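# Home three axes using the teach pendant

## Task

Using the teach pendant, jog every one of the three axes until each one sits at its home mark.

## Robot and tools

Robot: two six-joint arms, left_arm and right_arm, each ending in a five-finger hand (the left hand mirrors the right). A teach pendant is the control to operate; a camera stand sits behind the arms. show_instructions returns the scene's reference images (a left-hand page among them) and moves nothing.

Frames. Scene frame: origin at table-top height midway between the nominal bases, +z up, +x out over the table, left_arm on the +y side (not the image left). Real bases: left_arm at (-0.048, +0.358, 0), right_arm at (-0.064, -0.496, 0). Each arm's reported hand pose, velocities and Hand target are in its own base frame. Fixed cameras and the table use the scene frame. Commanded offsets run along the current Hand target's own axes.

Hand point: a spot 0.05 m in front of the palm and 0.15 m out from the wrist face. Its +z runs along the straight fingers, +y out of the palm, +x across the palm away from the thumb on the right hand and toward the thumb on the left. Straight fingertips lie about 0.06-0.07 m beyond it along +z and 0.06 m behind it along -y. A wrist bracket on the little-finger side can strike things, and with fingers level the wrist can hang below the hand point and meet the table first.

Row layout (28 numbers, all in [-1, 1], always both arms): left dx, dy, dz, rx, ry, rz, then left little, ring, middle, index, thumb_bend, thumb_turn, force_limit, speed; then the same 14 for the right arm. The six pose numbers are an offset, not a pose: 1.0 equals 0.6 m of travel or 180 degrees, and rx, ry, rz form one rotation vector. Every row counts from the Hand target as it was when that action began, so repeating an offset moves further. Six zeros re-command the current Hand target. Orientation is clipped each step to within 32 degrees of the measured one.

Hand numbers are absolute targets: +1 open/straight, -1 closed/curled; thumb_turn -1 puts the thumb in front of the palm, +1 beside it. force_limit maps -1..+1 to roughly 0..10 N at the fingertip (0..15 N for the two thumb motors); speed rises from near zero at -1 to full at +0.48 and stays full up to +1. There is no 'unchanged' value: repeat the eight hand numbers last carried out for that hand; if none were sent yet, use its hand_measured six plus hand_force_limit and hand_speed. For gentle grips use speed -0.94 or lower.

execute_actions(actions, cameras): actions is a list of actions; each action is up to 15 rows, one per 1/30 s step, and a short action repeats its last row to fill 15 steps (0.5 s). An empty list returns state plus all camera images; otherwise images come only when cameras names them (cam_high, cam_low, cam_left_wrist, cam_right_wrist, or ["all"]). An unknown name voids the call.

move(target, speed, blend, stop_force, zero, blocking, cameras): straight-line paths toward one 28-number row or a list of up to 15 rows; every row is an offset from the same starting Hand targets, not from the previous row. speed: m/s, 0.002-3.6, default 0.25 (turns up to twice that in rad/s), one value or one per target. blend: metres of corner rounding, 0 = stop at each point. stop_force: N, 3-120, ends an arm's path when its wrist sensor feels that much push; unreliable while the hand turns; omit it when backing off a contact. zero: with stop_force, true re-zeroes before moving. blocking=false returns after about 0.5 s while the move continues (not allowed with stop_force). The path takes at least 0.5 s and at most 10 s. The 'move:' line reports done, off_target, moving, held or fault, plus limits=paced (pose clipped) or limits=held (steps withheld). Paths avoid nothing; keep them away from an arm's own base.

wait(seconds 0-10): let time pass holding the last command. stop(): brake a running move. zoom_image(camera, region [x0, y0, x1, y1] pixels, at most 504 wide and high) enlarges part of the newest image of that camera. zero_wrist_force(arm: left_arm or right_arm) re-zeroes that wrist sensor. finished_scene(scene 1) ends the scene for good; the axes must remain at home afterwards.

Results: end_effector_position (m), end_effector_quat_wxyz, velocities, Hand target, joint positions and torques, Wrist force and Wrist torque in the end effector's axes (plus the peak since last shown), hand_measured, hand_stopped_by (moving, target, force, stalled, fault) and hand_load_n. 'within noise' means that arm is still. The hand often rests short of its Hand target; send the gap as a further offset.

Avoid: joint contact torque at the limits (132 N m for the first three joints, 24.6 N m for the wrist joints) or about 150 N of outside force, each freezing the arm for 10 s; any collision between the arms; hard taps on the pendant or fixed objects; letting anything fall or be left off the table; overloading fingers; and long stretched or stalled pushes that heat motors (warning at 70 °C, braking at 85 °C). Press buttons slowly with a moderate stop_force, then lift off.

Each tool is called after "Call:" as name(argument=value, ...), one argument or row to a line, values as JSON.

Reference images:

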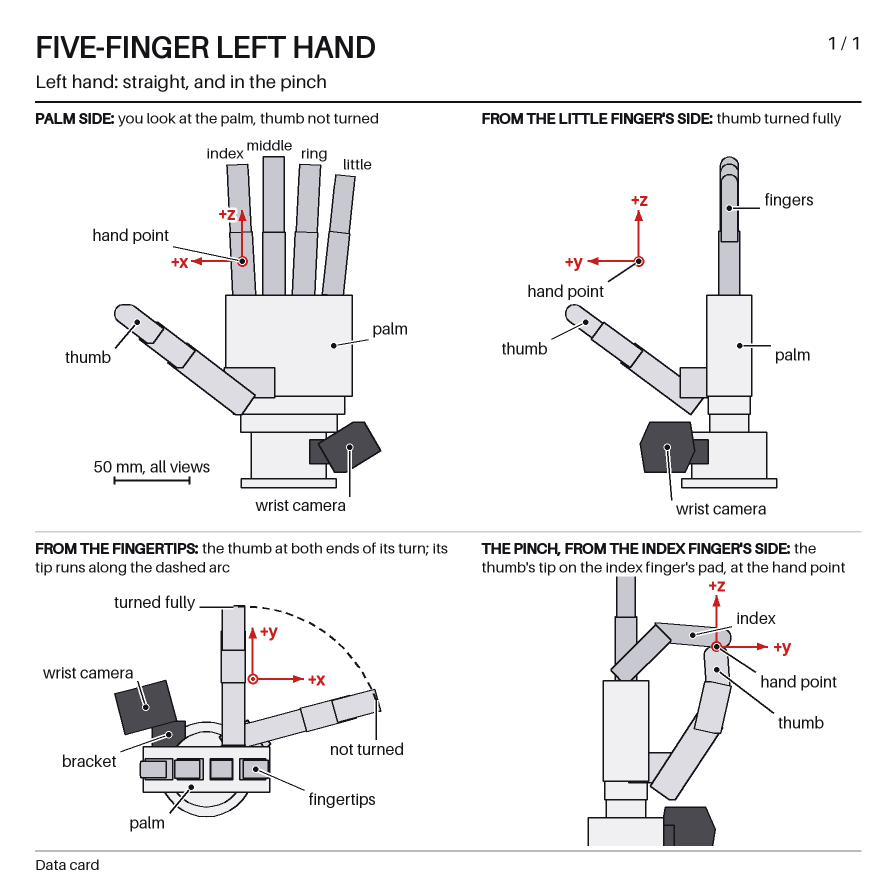

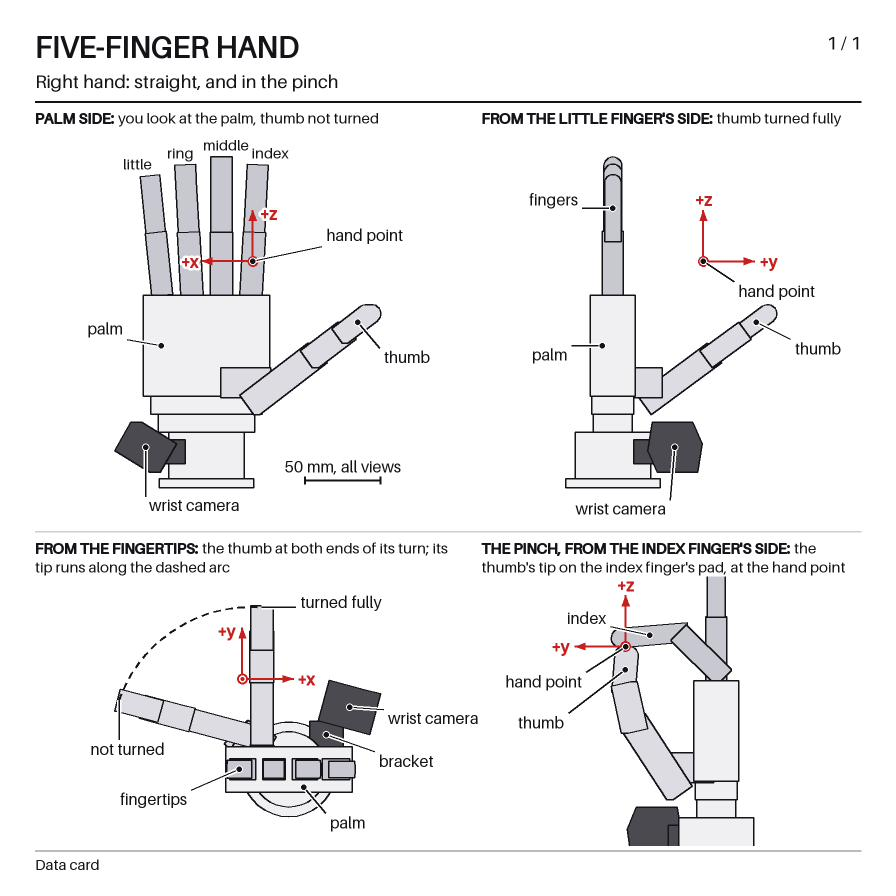

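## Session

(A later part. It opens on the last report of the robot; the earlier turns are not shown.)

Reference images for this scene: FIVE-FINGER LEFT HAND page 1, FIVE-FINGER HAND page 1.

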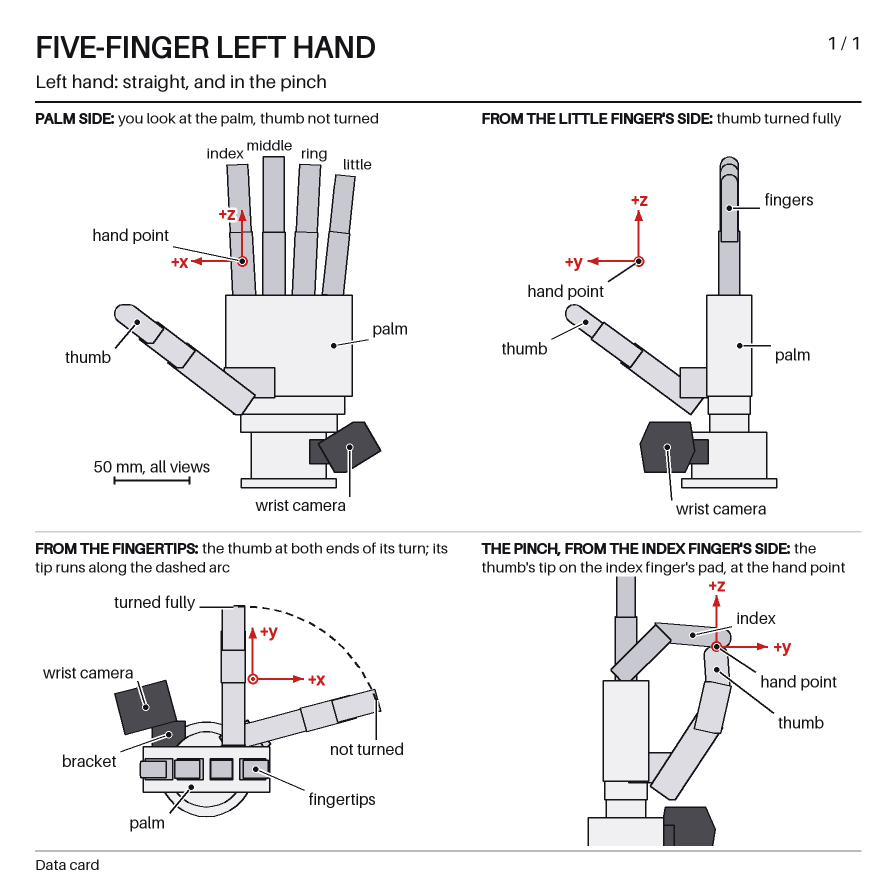

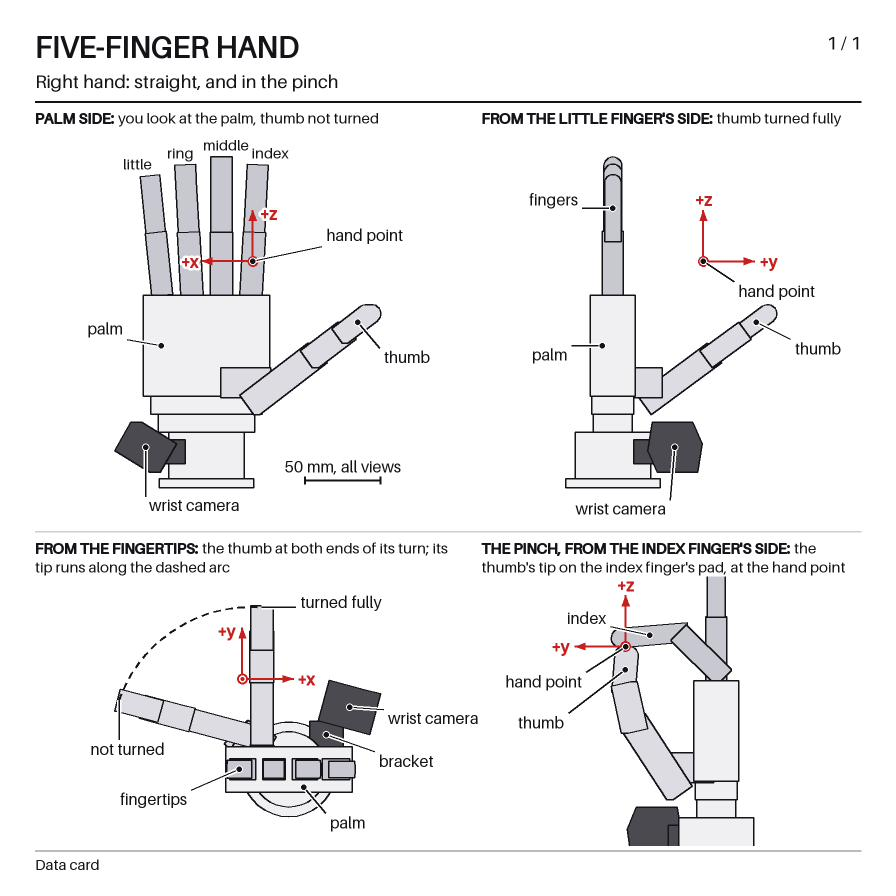

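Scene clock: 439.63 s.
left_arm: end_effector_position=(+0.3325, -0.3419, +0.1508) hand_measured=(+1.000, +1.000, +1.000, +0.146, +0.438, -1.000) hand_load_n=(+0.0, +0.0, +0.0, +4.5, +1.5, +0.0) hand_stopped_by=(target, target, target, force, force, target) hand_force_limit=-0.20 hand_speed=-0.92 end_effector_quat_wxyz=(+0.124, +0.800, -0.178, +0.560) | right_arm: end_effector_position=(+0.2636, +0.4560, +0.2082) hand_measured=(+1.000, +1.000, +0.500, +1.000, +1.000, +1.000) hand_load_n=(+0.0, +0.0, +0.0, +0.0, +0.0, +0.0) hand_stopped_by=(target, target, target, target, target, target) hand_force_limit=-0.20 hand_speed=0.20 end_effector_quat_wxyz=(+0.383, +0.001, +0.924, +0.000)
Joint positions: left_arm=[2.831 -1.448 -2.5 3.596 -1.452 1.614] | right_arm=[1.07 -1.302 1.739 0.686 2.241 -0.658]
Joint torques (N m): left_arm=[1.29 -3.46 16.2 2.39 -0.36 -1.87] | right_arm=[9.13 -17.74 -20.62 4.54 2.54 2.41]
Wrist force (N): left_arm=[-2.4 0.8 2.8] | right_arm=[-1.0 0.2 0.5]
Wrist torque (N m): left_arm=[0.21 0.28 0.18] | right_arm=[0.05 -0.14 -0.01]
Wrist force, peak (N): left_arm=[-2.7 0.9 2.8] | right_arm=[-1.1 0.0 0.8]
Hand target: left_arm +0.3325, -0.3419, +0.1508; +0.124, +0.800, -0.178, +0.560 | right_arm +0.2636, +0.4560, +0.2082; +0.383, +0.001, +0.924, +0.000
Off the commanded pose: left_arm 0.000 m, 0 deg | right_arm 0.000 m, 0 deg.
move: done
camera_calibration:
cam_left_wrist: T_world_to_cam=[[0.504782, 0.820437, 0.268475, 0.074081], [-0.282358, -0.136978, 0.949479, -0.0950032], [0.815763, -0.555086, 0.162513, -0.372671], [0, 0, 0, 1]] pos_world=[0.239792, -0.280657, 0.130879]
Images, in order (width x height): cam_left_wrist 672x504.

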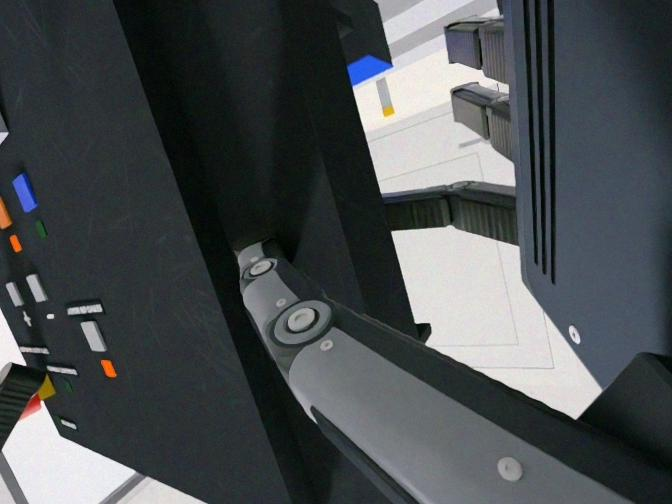

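Call:
move(
  target=[
    [0, 0, 0, 0, 0, 0, 1, 1, 1, -0.13, 0.0, -1, 0.3, -0.92, 0, 0, 0, 0, 0, 0, 1, 1, 0.5, 1, 1, 1, -0.2, 0.2],
  ],
  cameras=["cam_left_wrist"],
)

Call:
zoom_image(
  camera="cam_left_wrist",
  region=[0, 170, 200, 450],
)

Scene clock: 442.10 s.
left_arm: end_effector_position=(+0.3325, -0.3419, +0.1508) hand_measured=(+1.000, +1.000, +1.000, +0.118, +0.440, -1.000) hand_load_n=(+0.0, +0.0, +0.0, +6.5, +3.0, -0.5) hand_stopped_by=(target, target, target, force, force, target) hand_force_limit=0.30 hand_speed=-0.92 end_effector_quat_wxyz=(+0.124, +0.800, -0.178, +0.560) | right_arm: end_effector_position=(+0.2636, +0.4560, +0.2082) hand_measured=(+1.000, +1.000, +0.500, +1.000, +1.000, +1.000) hand_load_n=(+0.0, +0.0, +0.0, +0.0, +0.0, +0.0) hand_stopped_by=(target, target, target, target, target, target) hand_force_limit=-0.20 hand_speed=0.20 end_effector_quat_wxyz=(+0.383, +0.001, +0.924, +0.000)
Joint positions: left_arm=[2.831 -1.448 -2.5 3.596 -1.452 1.614] | right_arm=[1.07 -1.302 1.739 0.686 2.241 -0.658]
Joint torques (N m): left_arm=[-0.36 -3.32 14.37 2.41 1.4 -1.75] | right_arm=[9.31 -18.29 -20.94 4.54 2.45 2.51]
Wrist force (N): left_arm=[-2.8 0.4 2.8] | right_arm=[-0.6 0.1 0.5]
Wrist torque (N m): left_arm=[0.22 0.27 0.18] | right_arm=[0.04 -0.21 0.02]
Wrist force, peak (N): left_arm=[-2.7 0.4 3.3] | right_arm=[-1.1 0.4 0.8]
Hand target: left_arm +0.3325, -0.3419, +0.1508; +0.124, +0.800, -0.178, +0.560 | right_arm +0.2636, +0.4560, +0.2082; +0.383, +0.001, +0.924, +0.000
Off the commanded pose: left_arm 0.000 m, 0 deg | right_arm 0.000 m, 0 deg.
move: done
camera_calibration:
cam_left_wrist: T_world_to_cam=[[0.504782, 0.820437, 0.268475, 0.074081], [-0.282358, -0.136978, 0.949479, -0.0950032], [0.815763, -0.555086, 0.162513, -0.372671], [0, 0, 0, 1]] pos_world=[0.239792, -0.280657, 0.130879]
Images, in order (width x height): cam_left_wrist 672x504.

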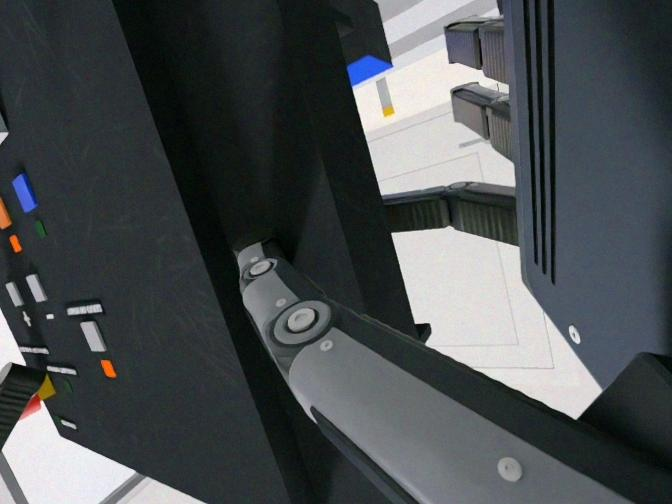

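Scaled by 1.800.

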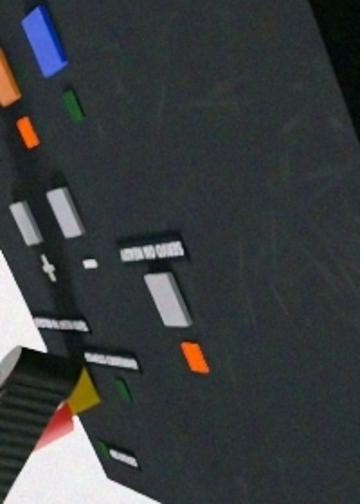

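Call:
move(
  target=[
    [0, 0, 0, 0, 0, 0, 1, 1, 0.5, -0.13, 0.0, -1, 0.3, -0.4, 0, 0, 0, 0, 0, 0, 1, 1, 0.5, 1, 1, 1, -0.2, 0.2],
    [0, 0, 0, 0, 0, 0, 1, 1, 0.0, -0.13, 0.0, -1, -0.2, -0.92, 0, 0, 0, 0, 0, 0, 1, 1, 0.5, 1, 1, 1, -0.2, 0.2],
  ],
  cameras=["cam_left_wrist", "cam_low"],
)

Call:
zoom_image(
  camera="cam_left_wrist",
  region=[0, 170, 200, 450],
)

Call:
zoom_image(
  camera="cam_low",
  region=[260, 190, 380, 300],
)

Scene clock: 450.40 s.
left_arm: end_effector_position=(+0.3325, -0.3419, +0.1508) hand_measured=(+1.000, +1.000, +0.218, +0.118, +0.440, -1.000) hand_load_n=(+0.0, +0.0, +4.5, +3.0, +3.0, -0.5) hand_stopped_by=(target, target, force, force, force, target) hand_force_limit=-0.20 hand_speed=-0.92 end_effector_quat_wxyz=(+0.124, +0.800, -0.178, +0.560) | right_arm: end_effector_position=(+0.2636, +0.4560, +0.2082) hand_measured=(+1.000, +1.000, +0.500, +1.000, +1.000, +1.000) hand_load_n=(+0.0, +0.0, +0.0, +0.0, +0.0, +0.0) hand_stopped_by=(target, target, target, target, target, target) hand_force_limit=-0.20 hand_speed=0.20 end_effector_quat_wxyz=(+0.383, +0.001, +0.924, +0.000)
Joint positions: left_arm=[2.831 -1.448 -2.5 3.596 -1.452 1.614] | right_arm=[1.07 -1.302 1.739 0.686 2.241 -0.658]
Joint torques (N m): left_arm=[1.02 -2.94 12.71 2.26 1.46 -1.39] | right_arm=[9.71 -17.23 -21.13 4.4 2.5 2.49]
Wrist force (N): left_arm=[-2.7 -0.3 2.8] | right_arm=[-1.0 0.1 0.7]
Wrist torque (N m): left_arm=[0.20 0.31 0.23] | right_arm=[0.01 -0.15 -0.01]
Wrist force, peak (N): left_arm=[-3.1 0.6 3.1] | right_arm=[-1.4 0.2 0.8]
Hand target: left_arm +0.3325, -0.3419, +0.1508; +0.124, +0.800, -0.178, +0.560 | right_arm +0.2636, +0.4560, +0.2082; +0.383, +0.001, +0.924, +0.000
Off the commanded pose: left_arm 0.000 m, 0 deg | right_arm 0.000 m, 0 deg.
move: done
camera_calibration:
cam_left_wrist: T_world_to_cam=[[0.504782, 0.820437, 0.268475, 0.074081], [-0.282358, -0.136978, 0.949479, -0.0950032], [0.815763, -0.555086, 0.162513, -0.372671], [0, 0, 0, 1]] pos_world=[0.239792, -0.280657, 0.130879]
Images, in order (width x height): cam_low 672x504, cam_left_wrist 672x504.

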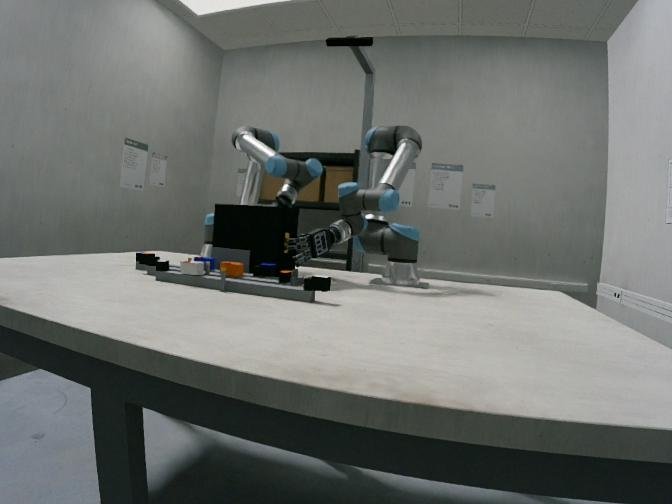

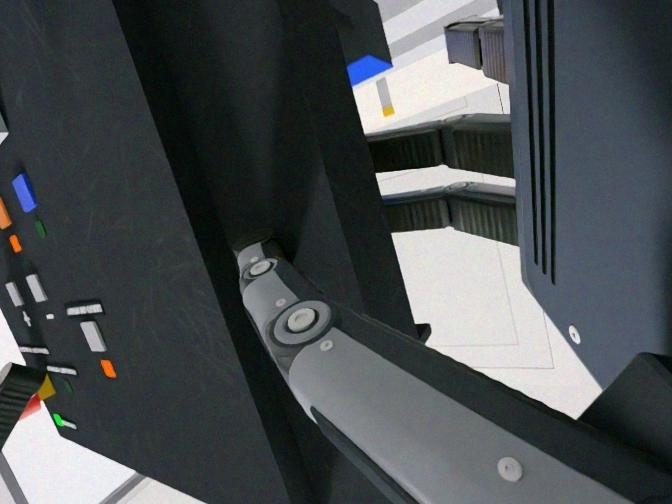

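Scaled by 1.800.

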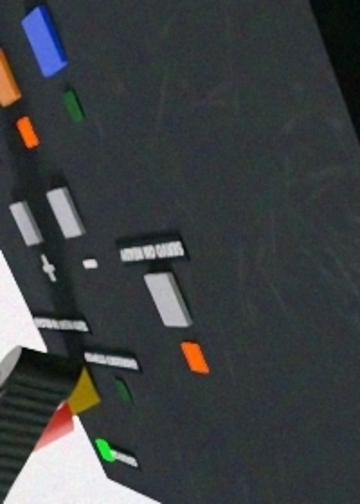

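Scaled by 4.200.

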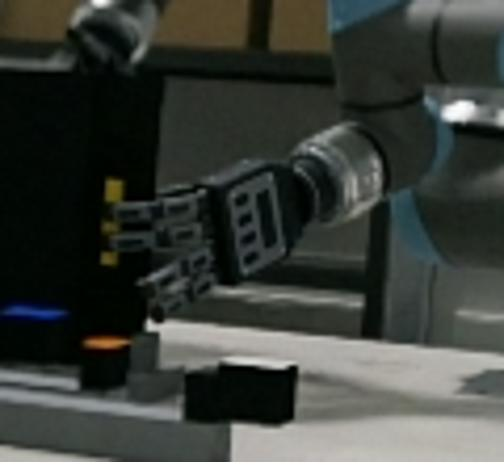

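Call:
execute_actions(
  actions=[],
  cameras=["all"],
)

Call:
zoom_image(
  camera="cam_high",
  region=[215, 285, 365, 395],
)

Call:
zoom_image(
  camera="cam_low",
  region=[130, 240, 340, 310],
)

Call:
zoom_image(
  camera="cam_right_wrist",
  region=[140, 0, 420, 240],
)

Scene clock: 453.23 s.
left_arm: end_effector_position=(+0.3325, -0.3419, +0.1508) hand_measured=(+1.000, +1.000, +0.218, +0.118, +0.440, -1.000) hand_load_n=(+0.0, +0.0, +4.5, +2.5, +2.5, -0.5) hand_stopped_by=(target, target, force, force, force, target) hand_force_limit=-0.20 hand_speed=-0.92 end_effector_quat_wxyz=(+0.124, +0.800, -0.178, +0.560) | right_arm: end_effector_position=(+0.2636, +0.4560, +0.2082) hand_measured=(+1.000, +1.000, +0.500, +1.000, +1.000, +1.000) hand_load_n=(+0.0, +0.0, +0.0, +0.0, +0.0, -0.5) hand_stopped_by=(target, target, target, target, target, target) hand_force_limit=-0.20 hand_speed=0.20 end_effector_quat_wxyz=(+0.383, +0.001, +0.924, +0.000)
Joint positions: left_arm=[2.831 -1.448 -2.5 3.596 -1.452 1.614] | right_arm=[1.07 -1.302 1.739 0.686 2.241 -0.658]
Joint velocities: within noise
Joint torques (N m): left_arm=[0.71 -1.94 11.34 2.24 1.51 -1.28] | right_arm=[8.78 -18.15 -21.27 4.57 2.19 2.29]
Wrist force (N): left_arm=[-2.9 0.0 3.1] | right_arm=[-1.0 -0.3 0.7]
Wrist torque (N m): left_arm=[0.24 0.34 0.21] | right_arm=[-0.03 -0.15 -0.02]
Wrist force, peak (N): left_arm=[-3.1 0.0 3.2] | right_arm=[-1.0 0.1 1.0]
Hand target: left_arm +0.3325, -0.3419, +0.1508; +0.124, +0.800, -0.178, +0.560 | right_arm +0.2636, +0.4560, +0.2082; +0.383, +0.001, +0.924, +0.000
Off the commanded pose: left_arm 0.000 m, 0 deg | right_arm 0.000 m, 0 deg.
camera_calibration:
cam_left_wrist: T_world_to_cam=[[0.504782, 0.820437, 0.268475, 0.074081], [-0.282358, -0.136978, 0.949479, -0.0950032], [0.815763, -0.555086, 0.162513, -0.372671], [0, 0, 0, 1]] pos_world=[0.239792, -0.280657, 0.130879]
cam_right_wrist: T_world_to_cam=[[-0.174968, 0.96774, -0.181289, -0.356419], [0.220521, 0.21797, 0.950715, -0.360269], [0.959561, 0.126367, -0.251545, -0.138792], [0, 0, 0, 1]] pos_world=[0.150265, 0.440987, 0.242986]

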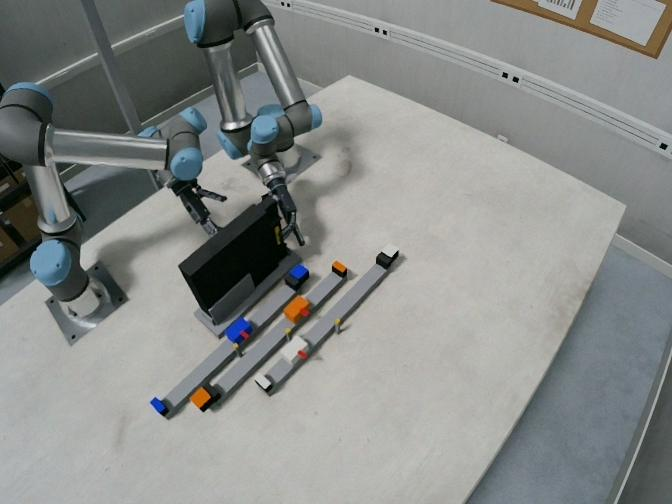

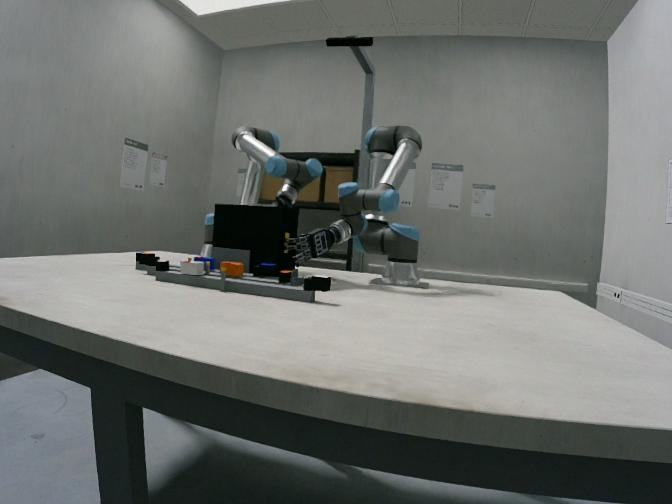

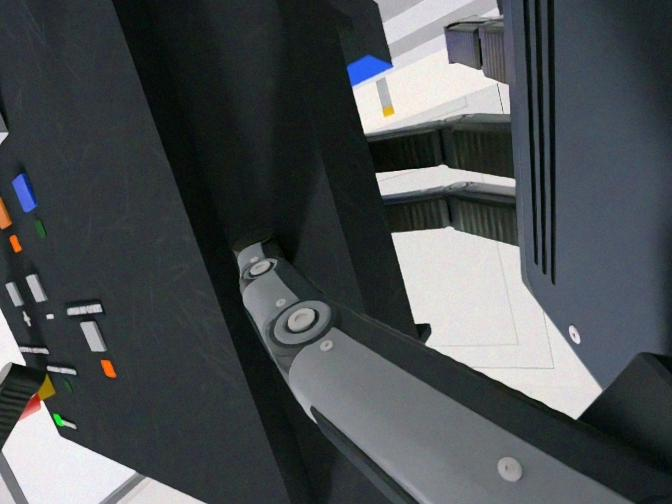

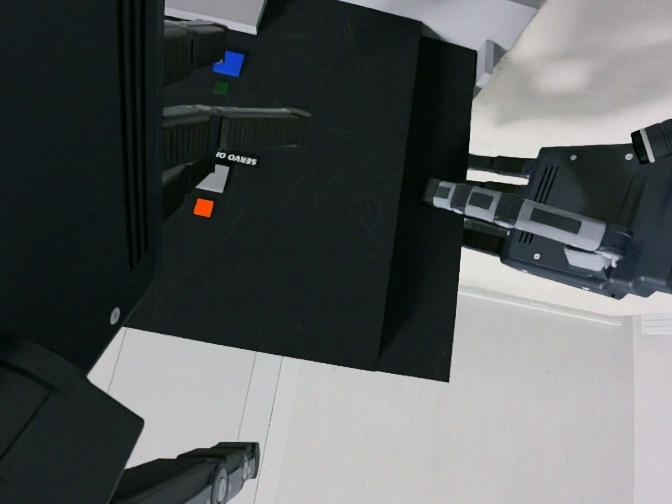

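Scaled by 3.360.

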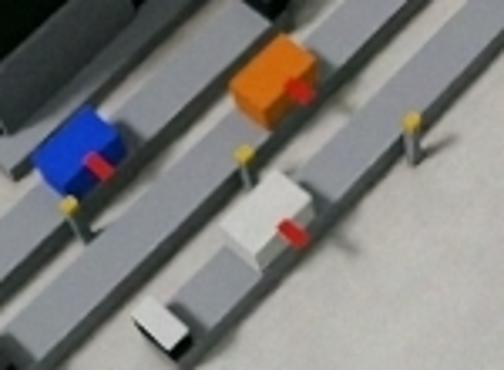

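Scaled by 2.400.

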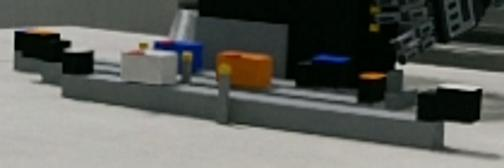

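Scaled by 1.800.

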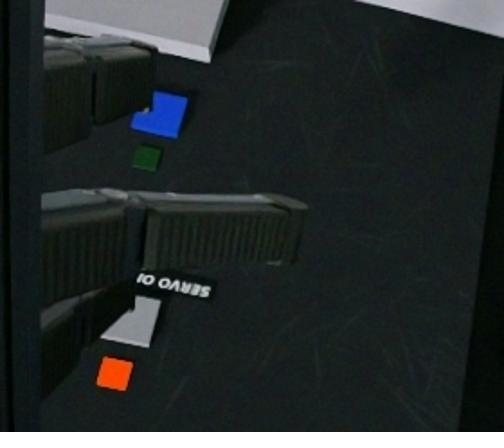

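Call:
move(
  target=[
    [0, 0, 0, 0, 0, 0, 1, 1, 0.0, -0.13, 0.0, -1, -0.2, -0.92, 0.0443, -0.084, 0.024, 0, 0, 0, 1, 1, 0.5, 1, 1, 1, -0.2, 0.2],
  ],
  speed=0.1,
  cameras=["cam_left_wrist", "cam_right_wrist"],
)

Call:
zoom_image(
  camera="cam_right_wrist",
  region=[140, 0, 420, 240],
)

Call:
zoom_image(
  camera="cam_left_wrist",
  region=[0, 170, 200, 450],
)

Scene clock: 473.03 s.
left_arm: end_effector_position=(+0.3325, -0.3419, +0.1508) hand_measured=(+1.000, +1.000, +0.218, +0.118, +0.440, -1.000) hand_load_n=(+0.0, +0.0, +4.0, +2.5, +2.5, -0.5) hand_stopped_by=(target, target, force, force, force, target) hand_force_limit=-0.20 hand_speed=-0.92 end_effector_quat_wxyz=(+0.124, +0.800, -0.178, +0.560) | right_arm: end_effector_position=(+0.2550, +0.4057, +0.1792) hand_measured=(+1.000, +1.000, +0.500, +1.000, +1.000, +1.000) hand_load_n=(+0.0, +0.0, +0.0, +0.0, -0.5, +0.0) hand_stopped_by=(target, target, target, target, target, target) hand_force_limit=-0.20 hand_speed=0.20 end_effector_quat_wxyz=(+0.383, +0.001, +0.924, +0.000)
Joint positions: left_arm=[2.831 -1.448 -2.5 3.596 -1.452 1.614] | right_arm=[1.019 -1.393 1.93 0.552 2.218 -0.715]
Joint torques (N m): left_arm=[0.37 -1.52 11.65 2.17 1.36 -1.06] | right_arm=[-11.64 -32.39 -9.19 -1.22 -0.27 -2.24]
Wrist force (N): left_arm=[-2.8 -0.2 3.2] | right_arm=[-0.7 -0.3 0.1]
Wrist torque (N m): left_arm=[0.20 0.34 0.22] | right_arm=[-0.01 -0.15 0.07]
Wrist force, peak (N): left_arm=[-3.1 0.1 3.3] | right_arm=[-1.2 0.2 0.7]
Hand target: left_arm +0.3325, -0.3419, +0.1508; +0.124, +0.800, -0.178, +0.560 | right_arm +0.2550, +0.4056, +0.1792; +0.383, +0.001, +0.924, +0.000
Off the commanded pose: left_arm 0.000 m, 0 deg | right_arm 0.000 m, 0 deg.
move: done
camera_calibration:
cam_left_wrist: T_world_to_cam=[[0.504782, 0.820437, 0.268475, 0.074081], [-0.282358, -0.136978, 0.949479, -0.0950032], [0.815763, -0.555086, 0.162513, -0.372671], [0, 0, 0, 1]] pos_world=[0.239792, -0.280657, 0.130879]
cam_right_wrist: T_world_to_cam=[[-0.174858, 0.967754, -0.181317, -0.314616], [0.220521, 0.21797, 0.950715, -0.319859], [0.959581, 0.126256, -0.251524, -0.131455], [0, 0, 0, 1]] pos_world=[0.141664, 0.390788, 0.213986]
Images, in order (width x height): cam_left_wrist 672x504, cam_right_wrist 672x504.

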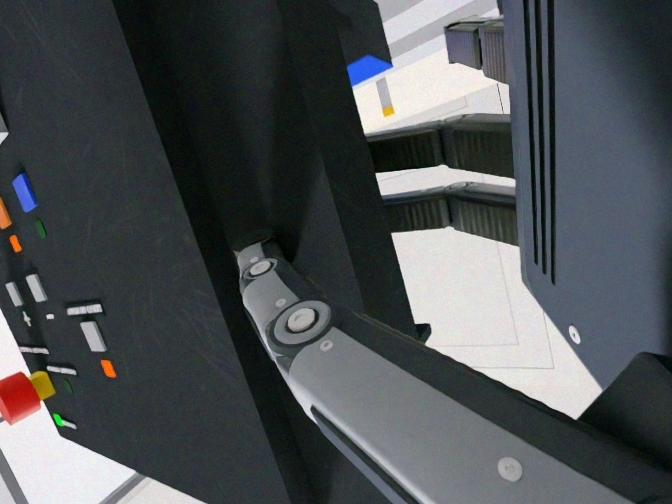

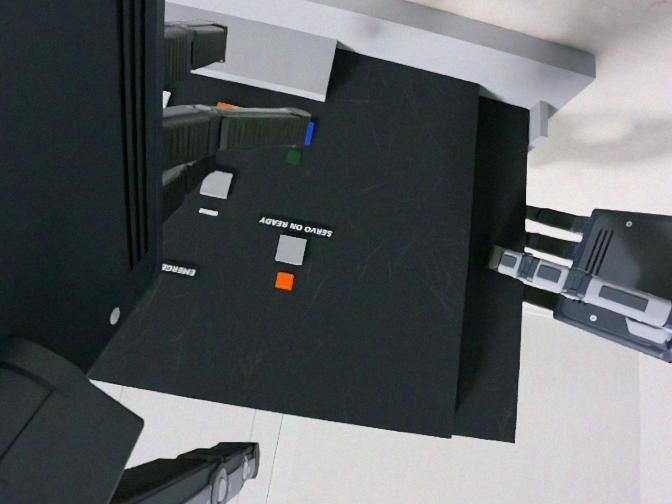

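Scaled by 1.800.

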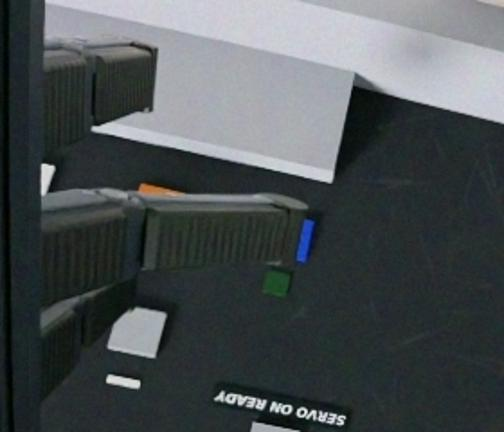

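Scaled by 1.800.

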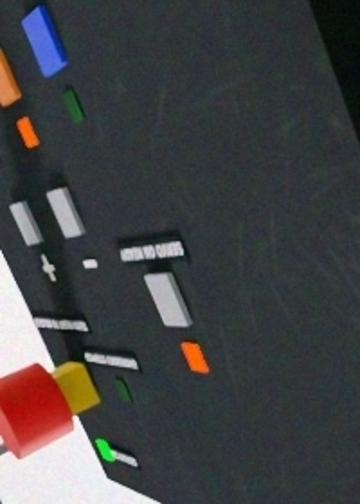

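Call:
move(
  target=[
    [0, 0, 0, 0, 0, 0, 1, 1, 0.0, -0.13, 0.0, -1, -0.2, -0.92, -0.0365, 0, 0.0342, 0, 0, 0, 1, 1, 0.5, 1, 1, 1, -0.2, 0.2],
  ],
  speed=0.05,
  stop_force=4,
  cameras=["cam_left_wrist", "cam_high"],
)

Call:
zoom_image(
  camera="cam_high",
  region=[215, 285, 365, 395],
)

Call:
zoom_image(
  camera="cam_left_wrist",
  region=[0, 170, 200, 450],
)

Scene clock: 483.40 s.
left_arm: end_effector_position=(+0.3325, -0.3419, +0.1508) hand_measured=(+1.000, +1.000, +0.218, +0.118, +0.440, -1.000) hand_load_n=(+0.0, +0.0, +4.5, +2.5, +3.0, -1.0) hand_stopped_by=(target, target, force, force, force, target) hand_force_limit=-0.20 hand_speed=-0.92 end_effector_quat_wxyz=(+0.124, +0.800, -0.178, +0.560) | right_arm: end_effector_position=(+0.2850, +0.4056, +0.1802) hand_measured=(+1.000, +1.000, +0.500, +1.000, +1.000, +1.000) hand_load_n=(+0.0, +0.0, +0.0, +0.0, +0.0, +0.0) hand_stopped_by=(target, target, target, target, target, target) hand_force_limit=-0.20 hand_speed=0.20 end_effector_quat_wxyz=(+0.383, +0.001, +0.924, +0.000)
Joint positions: left_arm=[2.831 -1.448 -2.5 3.596 -1.452 1.614] | right_arm=[0.943 -1.391 1.912 0.519 2.181 -0.798]
Joint torques (N m): left_arm=[1.45 -1.51 11.94 2.05 1.22 -0.9] | right_arm=[-11.43 -13.29 -24.08 -1.47 -0.47 -2.24]
Wrist force (N): left_arm=[-2.9 -0.2 2.8] | right_arm=[-0.5 0.3 0.5]
Wrist torque (N m): left_arm=[0.22 0.35 0.22] | right_arm=[0.06 -0.22 0.14]
Wrist force, peak (N): left_arm=[-3.3 0.1 3.1] | right_arm=[-0.7 0.2 1.0]
Hand target: left_arm +0.3325, -0.3419, +0.1508; +0.124, +0.800, -0.178, +0.560 | right_arm +0.2850, +0.4056, +0.1802; +0.383, +0.001, +0.924, +0.000
Off the commanded pose: left_arm 0.000 m, 0 deg | right_arm 0.000 m, 0 deg.
move: done
camera_calibration:
cam_left_wrist: T_world_to_cam=[[0.504782, 0.820437, 0.268475, 0.074081], [-0.282358, -0.136978, 0.949479, -0.0950032], [0.815763, -0.555086, 0.162513, -0.372671], [0, 0, 0, 1]] pos_world=[0.239792, -0.280657, 0.130879]
Images, in order (width x height): cam_high 672x504, cam_left_wrist 672x504.

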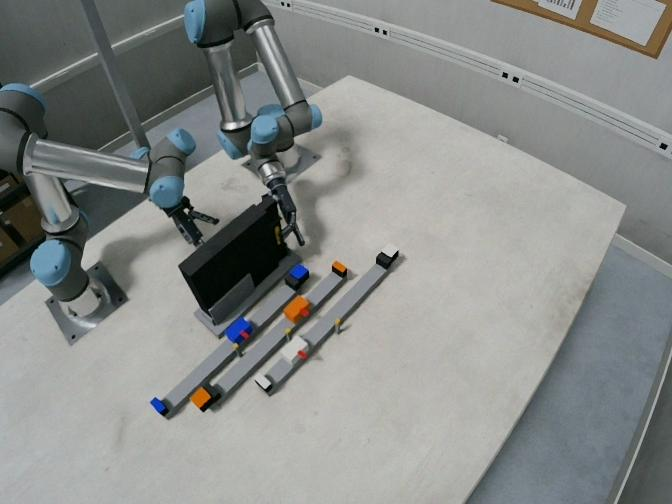

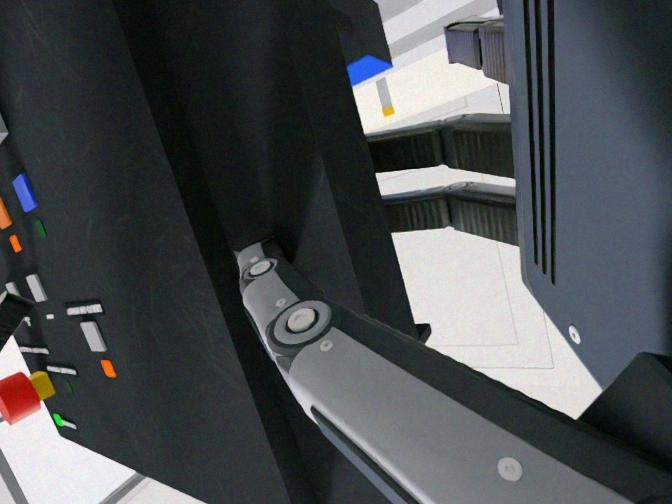

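Scaled by 3.360.

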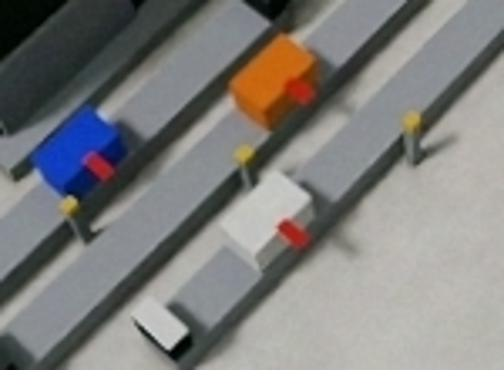

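Scaled by 1.800.

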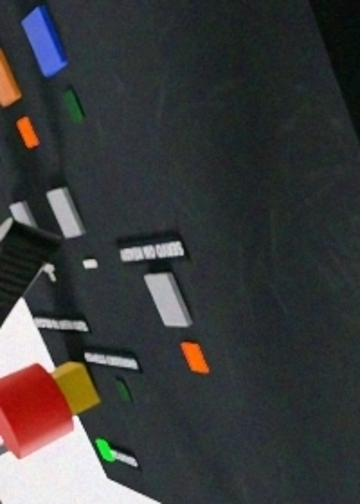

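Call:
execute_actions(
  actions=[
    [[0,0,0,0,0,0,1,1,0.0,-0.13,0.0,-1,-0.2,-0.92,-0.0012,0,0.0012,0,0,0,1,1,0.5,1,1,1,-0.2,0.2],[0,0,0,0,0,0,1,1,0.0,-0.13,0.0,-1,-0.2,-0.92,-0.0024,0,0.0024,0,0,0,1,1,0.5,1,1,1,-0.2,0.2],[0,0,0,0,0,0,1,1,0.0,-0.13,0.0,-1,-0.2,-0.92,-0.0036,0,0.0036,0,0,0,1,1,0.5,1,1,1,-0.2,0.2],[0,0,0,0,0,0,1,1,0.0,-0.13,0.0,-1,-0.2,-0.92,-0.0048,0,0.0048,0,0,0,1,1,0.5,1,1,1,-0.2,0.2],[0,0,0,0,0,0,1,1,0.0,-0.13,0.0,-1,-0.2,-0.92,-0.006,0,0.006,0,0,0,1,1,0.5,1,1,1,-0.2,0.2],[0,0,0,0,0,0,1,1,0.0,-0.13,0.0,-1,-0.2,-0.92,-0.0071,0,0.0071,0,0,0,1,1,0.5,1,1,1,-0.2,0.2]],
    [[0,0,0,0,0,0,1,1,0.0,-0.13,0.0,-1,-0.2,-0.92,0.002,0,-0.002,0,0,0,1,1,0.5,1,1,1,-0.2,0.2],[0,0,0,0,0,0,1,1,0.0,-0.13,0.0,-1,-0.2,-0.92,0.004,0,-0.004,0,0,0,1,1,0.5,1,1,1,-0.2,0.2],[0,0,0,0,0,0,1,1,0.0,-0.13,0.0,-1,-0.2,-0.92,0.006,0,-0.006,0,0,0,1,1,0.5,1,1,1,-0.2,0.2],[0,0,0,0,0,0,1,1,0.0,-0.13,0.0,-1,-0.2,-0.92,0.0071,0,-0.0071,0,0,0,1,1,0.5,1,1,1,-0.2,0.2]],
  ],
  cameras=["all"],
)

Scene clock: 506.53 s.
left_arm: end_effector_position=(+0.3325, -0.3419, +0.1508) hand_measured=(+1.000, +1.000, +0.218, +0.118, +0.440, -1.000) hand_load_n=(+0.0, +0.0, +4.5, +2.5, +3.0, -1.0) hand_stopped_by=(target, target, force, force, force, target) hand_force_limit=-0.20 hand_speed=-0.92 end_effector_quat_wxyz=(+0.124, +0.800, -0.178, +0.560) | right_arm: end_effector_position=(+0.2850, +0.4056, +0.1802) hand_measured=(+1.000, +1.000, +0.500, +1.000, +1.000, +1.000) hand_load_n=(+0.0, +0.0, +0.0, +0.0, +0.0, -0.5) hand_stopped_by=(target, target, target, target, target, target) hand_force_limit=-0.20 hand_speed=0.20 end_effector_quat_wxyz=(+0.383, +0.001, +0.924, +0.000)
Joint positions: left_arm=[2.831 -1.448 -2.5 3.596 -1.452 1.614] | right_arm=[0.943 -1.391 1.912 0.519 2.181 -0.798]
Joint torques (N m): left_arm=[1.16 -0.23 11.55 1.96 1.35 -0.73] | right_arm=[8.72 -33.94 -10.19 4.28 2.52 2.44]
Wrist force (N): left_arm=[-3.2 -0.8 2.1] | right_arm=[-0.7 0.2 0.3]
Wrist torque (N m): left_arm=[0.21 0.34 0.23] | right_arm=[0.06 -0.19 0.02]
Wrist force, peak (N): left_arm=[-3.1 -0.2 3.3] | right_arm=[2.8 0.5 -4.7]
Hand target: left_arm +0.3325, -0.3419, +0.1508; +0.124, +0.800, -0.178, +0.560 | right_arm +0.2850, +0.4056, +0.1802; +0.383, +0.001, +0.924, +0.000
Off the commanded pose: left_arm 0.000 m, 0 deg | right_arm 0.000 m, 0 deg.
camera_calibration:
cam_left_wrist: T_world_to_cam=[[0.504782, 0.820437, 0.268475, 0.074081], [-0.282358, -0.136978, 0.949479, -0.0950032], [0.815763, -0.555086, 0.162513, -0.372671], [0, 0, 0, 1]] pos_world=[0.239792, -0.280657, 0.130879]
cam_right_wrist: T_world_to_cam=[[-0.174968, 0.96774, -0.181289, -0.308995], [0.220521, 0.21797, 0.950715, -0.327287], [0.959561, 0.126367, -0.251545, -0.160026], [0, 0, 0, 1]] pos_world=[0.171665, 0.390587, 0.214886]

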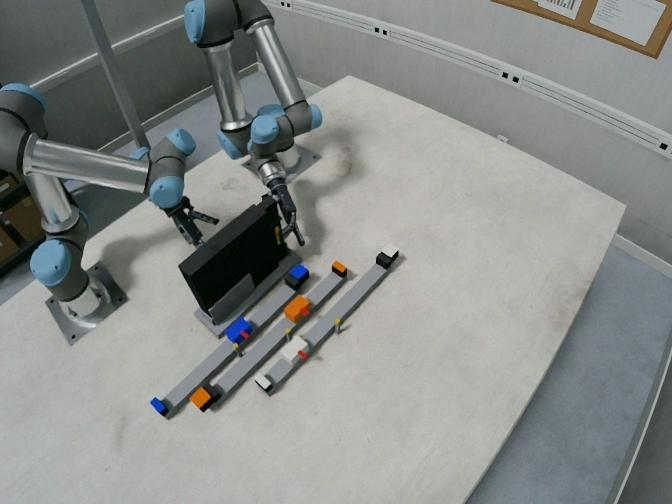

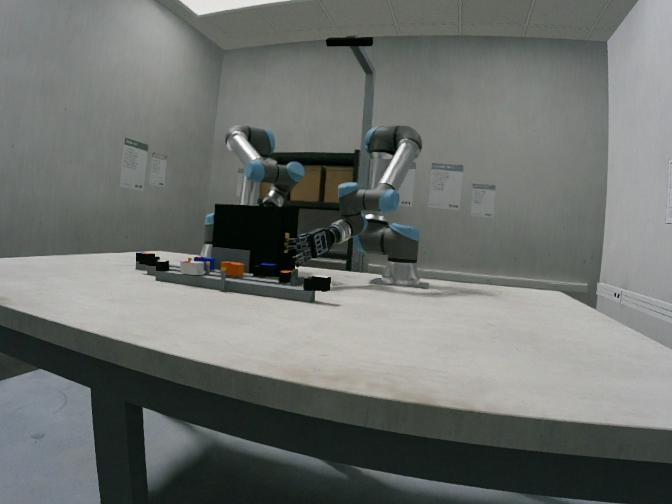

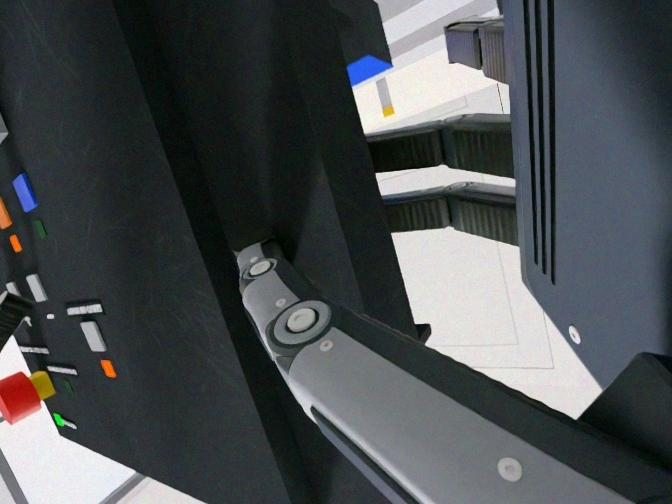

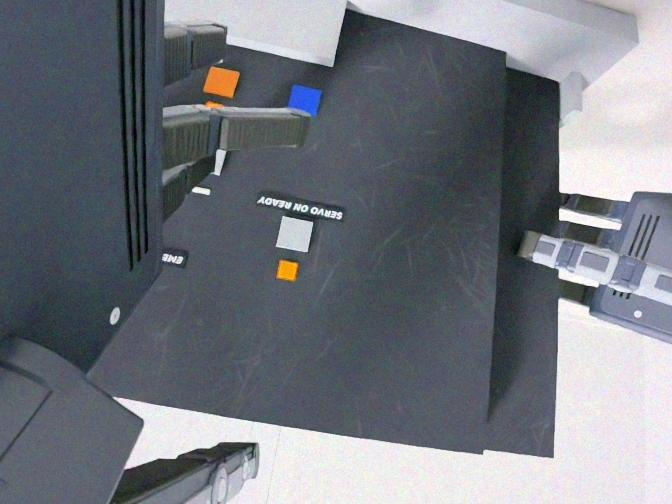

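Call:
zoom_image(
  camera="cam_high",
  region=[215, 285, 365, 395],
)

Call:
zoom_image(
  camera="cam_left_wrist",
  region=[0, 170, 200, 450],
)

Scaled by 3.360.

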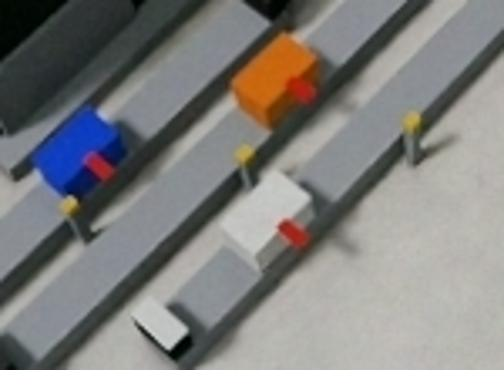

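Scaled by 1.800.

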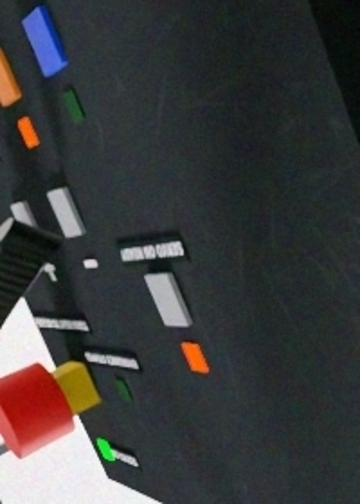

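Call:
execute_actions(
  actions=[
    [[0,0,0,0,0,0,1,1,0.0,-0.13,0.0,-1,-0.2,-0.92,-0.0012,0,0.0012,0,0,0,1,1,0.5,1,1,1,-0.2,0.2],[0,0,0,0,0,0,1,1,0.0,-0.13,0.0,-1,-0.2,-0.92,-0.0024,0,0.0024,0,0,0,1,1,0.5,1,1,1,-0.2,0.2],[0,0,0,0,0,0,1,1,0.0,-0.13,0.0,-1,-0.2,-0.92,-0.0036,0,0.0036,0,0,0,1,1,0.5,1,1,1,-0.2,0.2],[0,0,0,0,0,0,1,1,0.0,-0.13,0.0,-1,-0.2,-0.92,-0.0048,0,0.0048,0,0,0,1,1,0.5,1,1,1,-0.2,0.2],[0,0,0,0,0,0,1,1,0.0,-0.13,0.0,-1,-0.2,-0.92,-0.006,0,0.006,0,0,0,1,1,0.5,1,1,1,-0.2,0.2],[0,0,0,0,0,0,1,1,0.0,-0.13,0.0,-1,-0.2,-0.92,-0.0071,0,0.0071,0,0,0,1,1,0.5,1,1,1,-0.2,0.2]],
    [[0,0,0,0,0,0,1,1,0.0,-0.13,0.0,-1,-0.2,-0.92,0,0,0,0,0,0,1,1,0.5,1,1,1,-0.2,0.2]],
    [[0,0,0,0,0,0,1,1,0.0,-0.13,0.0,-1,-0.2,-0.92,0.002,0,-0.002,0,0,0,1,1,0.5,1,1,1,-0.2,0.2],[0,0,0,0,0,0,1,1,0.0,-0.13,0.0,-1,-0.2,-0.92,0.004,0,-0.004,0,0,0,1,1,0.5,1,1,1,-0.2,0.2],[0,0,0,0,0,0,1,1,0.0,-0.13,0.0,-1,-0.2,-0.92,0.006,0,-0.006,0,0,0,1,1,0.5,1,1,1,-0.2,0.2],[0,0,0,0,0,0,1,1,0.0,-0.13,0.0,-1,-0.2,-0.92,0.0071,0,-0.0071,0,0,0,1,1,0.5,1,1,1,-0.2,0.2]],
  ],
  cameras=["cam_high", "cam_left_wrist"],
)

Call:
zoom_image(
  camera="cam_high",
  region=[215, 285, 365, 395],
)

Scene clock: 521.00 s.
left_arm: end_effector_position=(+0.3325, -0.3419, +0.1508) hand_measured=(+1.000, +1.000, +0.218, +0.118, +0.440, -1.000) hand_load_n=(+0.0, +0.0, +4.0, +2.5, +3.5, -1.0) hand_stopped_by=(target, target, force, force, force, target) hand_force_limit=-0.20 hand_speed=-0.92 end_effector_quat_wxyz=(+0.124, +0.800, -0.178, +0.560) | right_arm: end_effector_position=(+0.2850, +0.4056, +0.1802) hand_measured=(+1.000, +1.000, +0.500, +1.000, +1.000, +1.000) hand_load_n=(+0.0, +0.0, +0.0, +0.0, +0.0, +0.0) hand_stopped_by=(target, target, target, target, target, target) hand_force_limit=-0.20 hand_speed=0.20 end_effector_quat_wxyz=(+0.383, +0.001, +0.924, +0.000)
Joint positions: left_arm=[2.831 -1.448 -2.5 3.596 -1.452 1.614] | right_arm=[0.943 -1.391 1.912 0.519 2.181 -0.798]
Joint torques (N m): left_arm=[0.96 0.4 11.76 2 1.13 -0.4] | right_arm=[9.53 -34.01 -10.78 4.5 2.55 2.37]
Wrist force (N): left_arm=[-2.9 -0.8 1.2] | right_arm=[-0.4 0.2 0.5]
Wrist torque (N m): left_arm=[0.25 0.34 0.23] | right_arm=[0.05 -0.22 0.03]
Wrist force, peak (N): left_arm=[-2.5 -0.6 3.4] | right_arm=[3.0 0.4 -7.3]
Hand target: left_arm +0.3325, -0.3419, +0.1508; +0.124, +0.800, -0.178, +0.560 | right_arm +0.2850, +0.4056, +0.1802; +0.383, +0.001, +0.924, +0.000
Off the commanded pose: left_arm 0.000 m, 0 deg | right_arm 0.000 m, 0 deg.
camera_calibration:
cam_left_wrist: T_world_to_cam=[[0.504782, 0.820437, 0.268475, 0.074081], [-0.282358, -0.136978, 0.949479, -0.0950032], [0.815763, -0.555086, 0.162513, -0.372671], [0, 0, 0, 1]] pos_world=[0.239792, -0.280657, 0.130879]
Images, in order (width x height): cam_high 672x504, cam_left_wrist 672x504.

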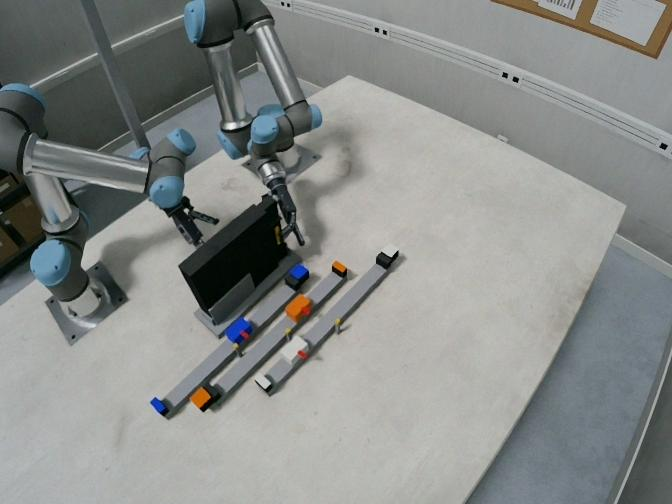

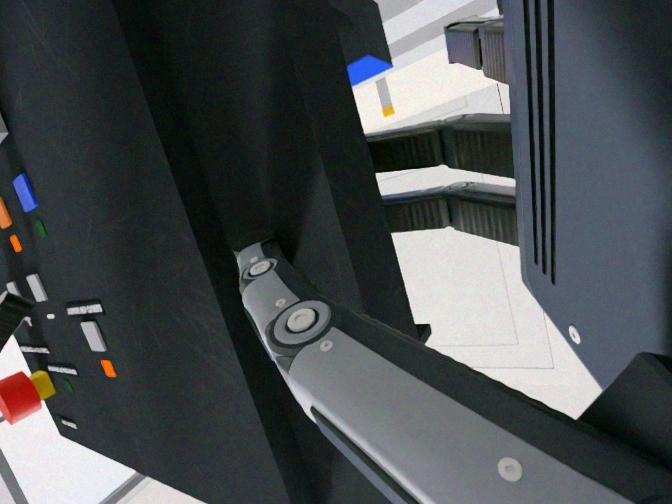

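Scaled by 3.360.

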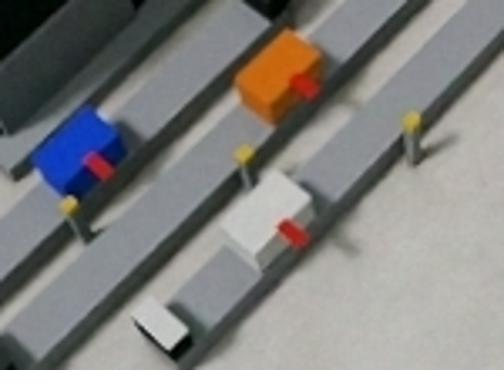

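Call:
zoom_image(
  camera="cam_left_wrist",
  region=[0, 170, 200, 450],
)

Scaled by 1.800.

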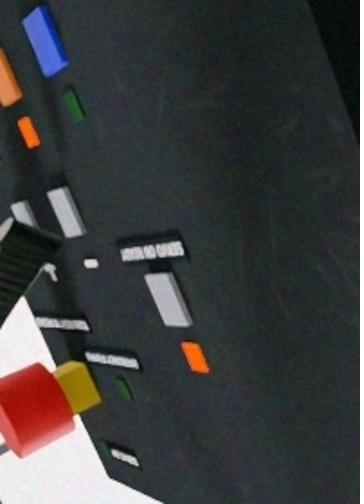

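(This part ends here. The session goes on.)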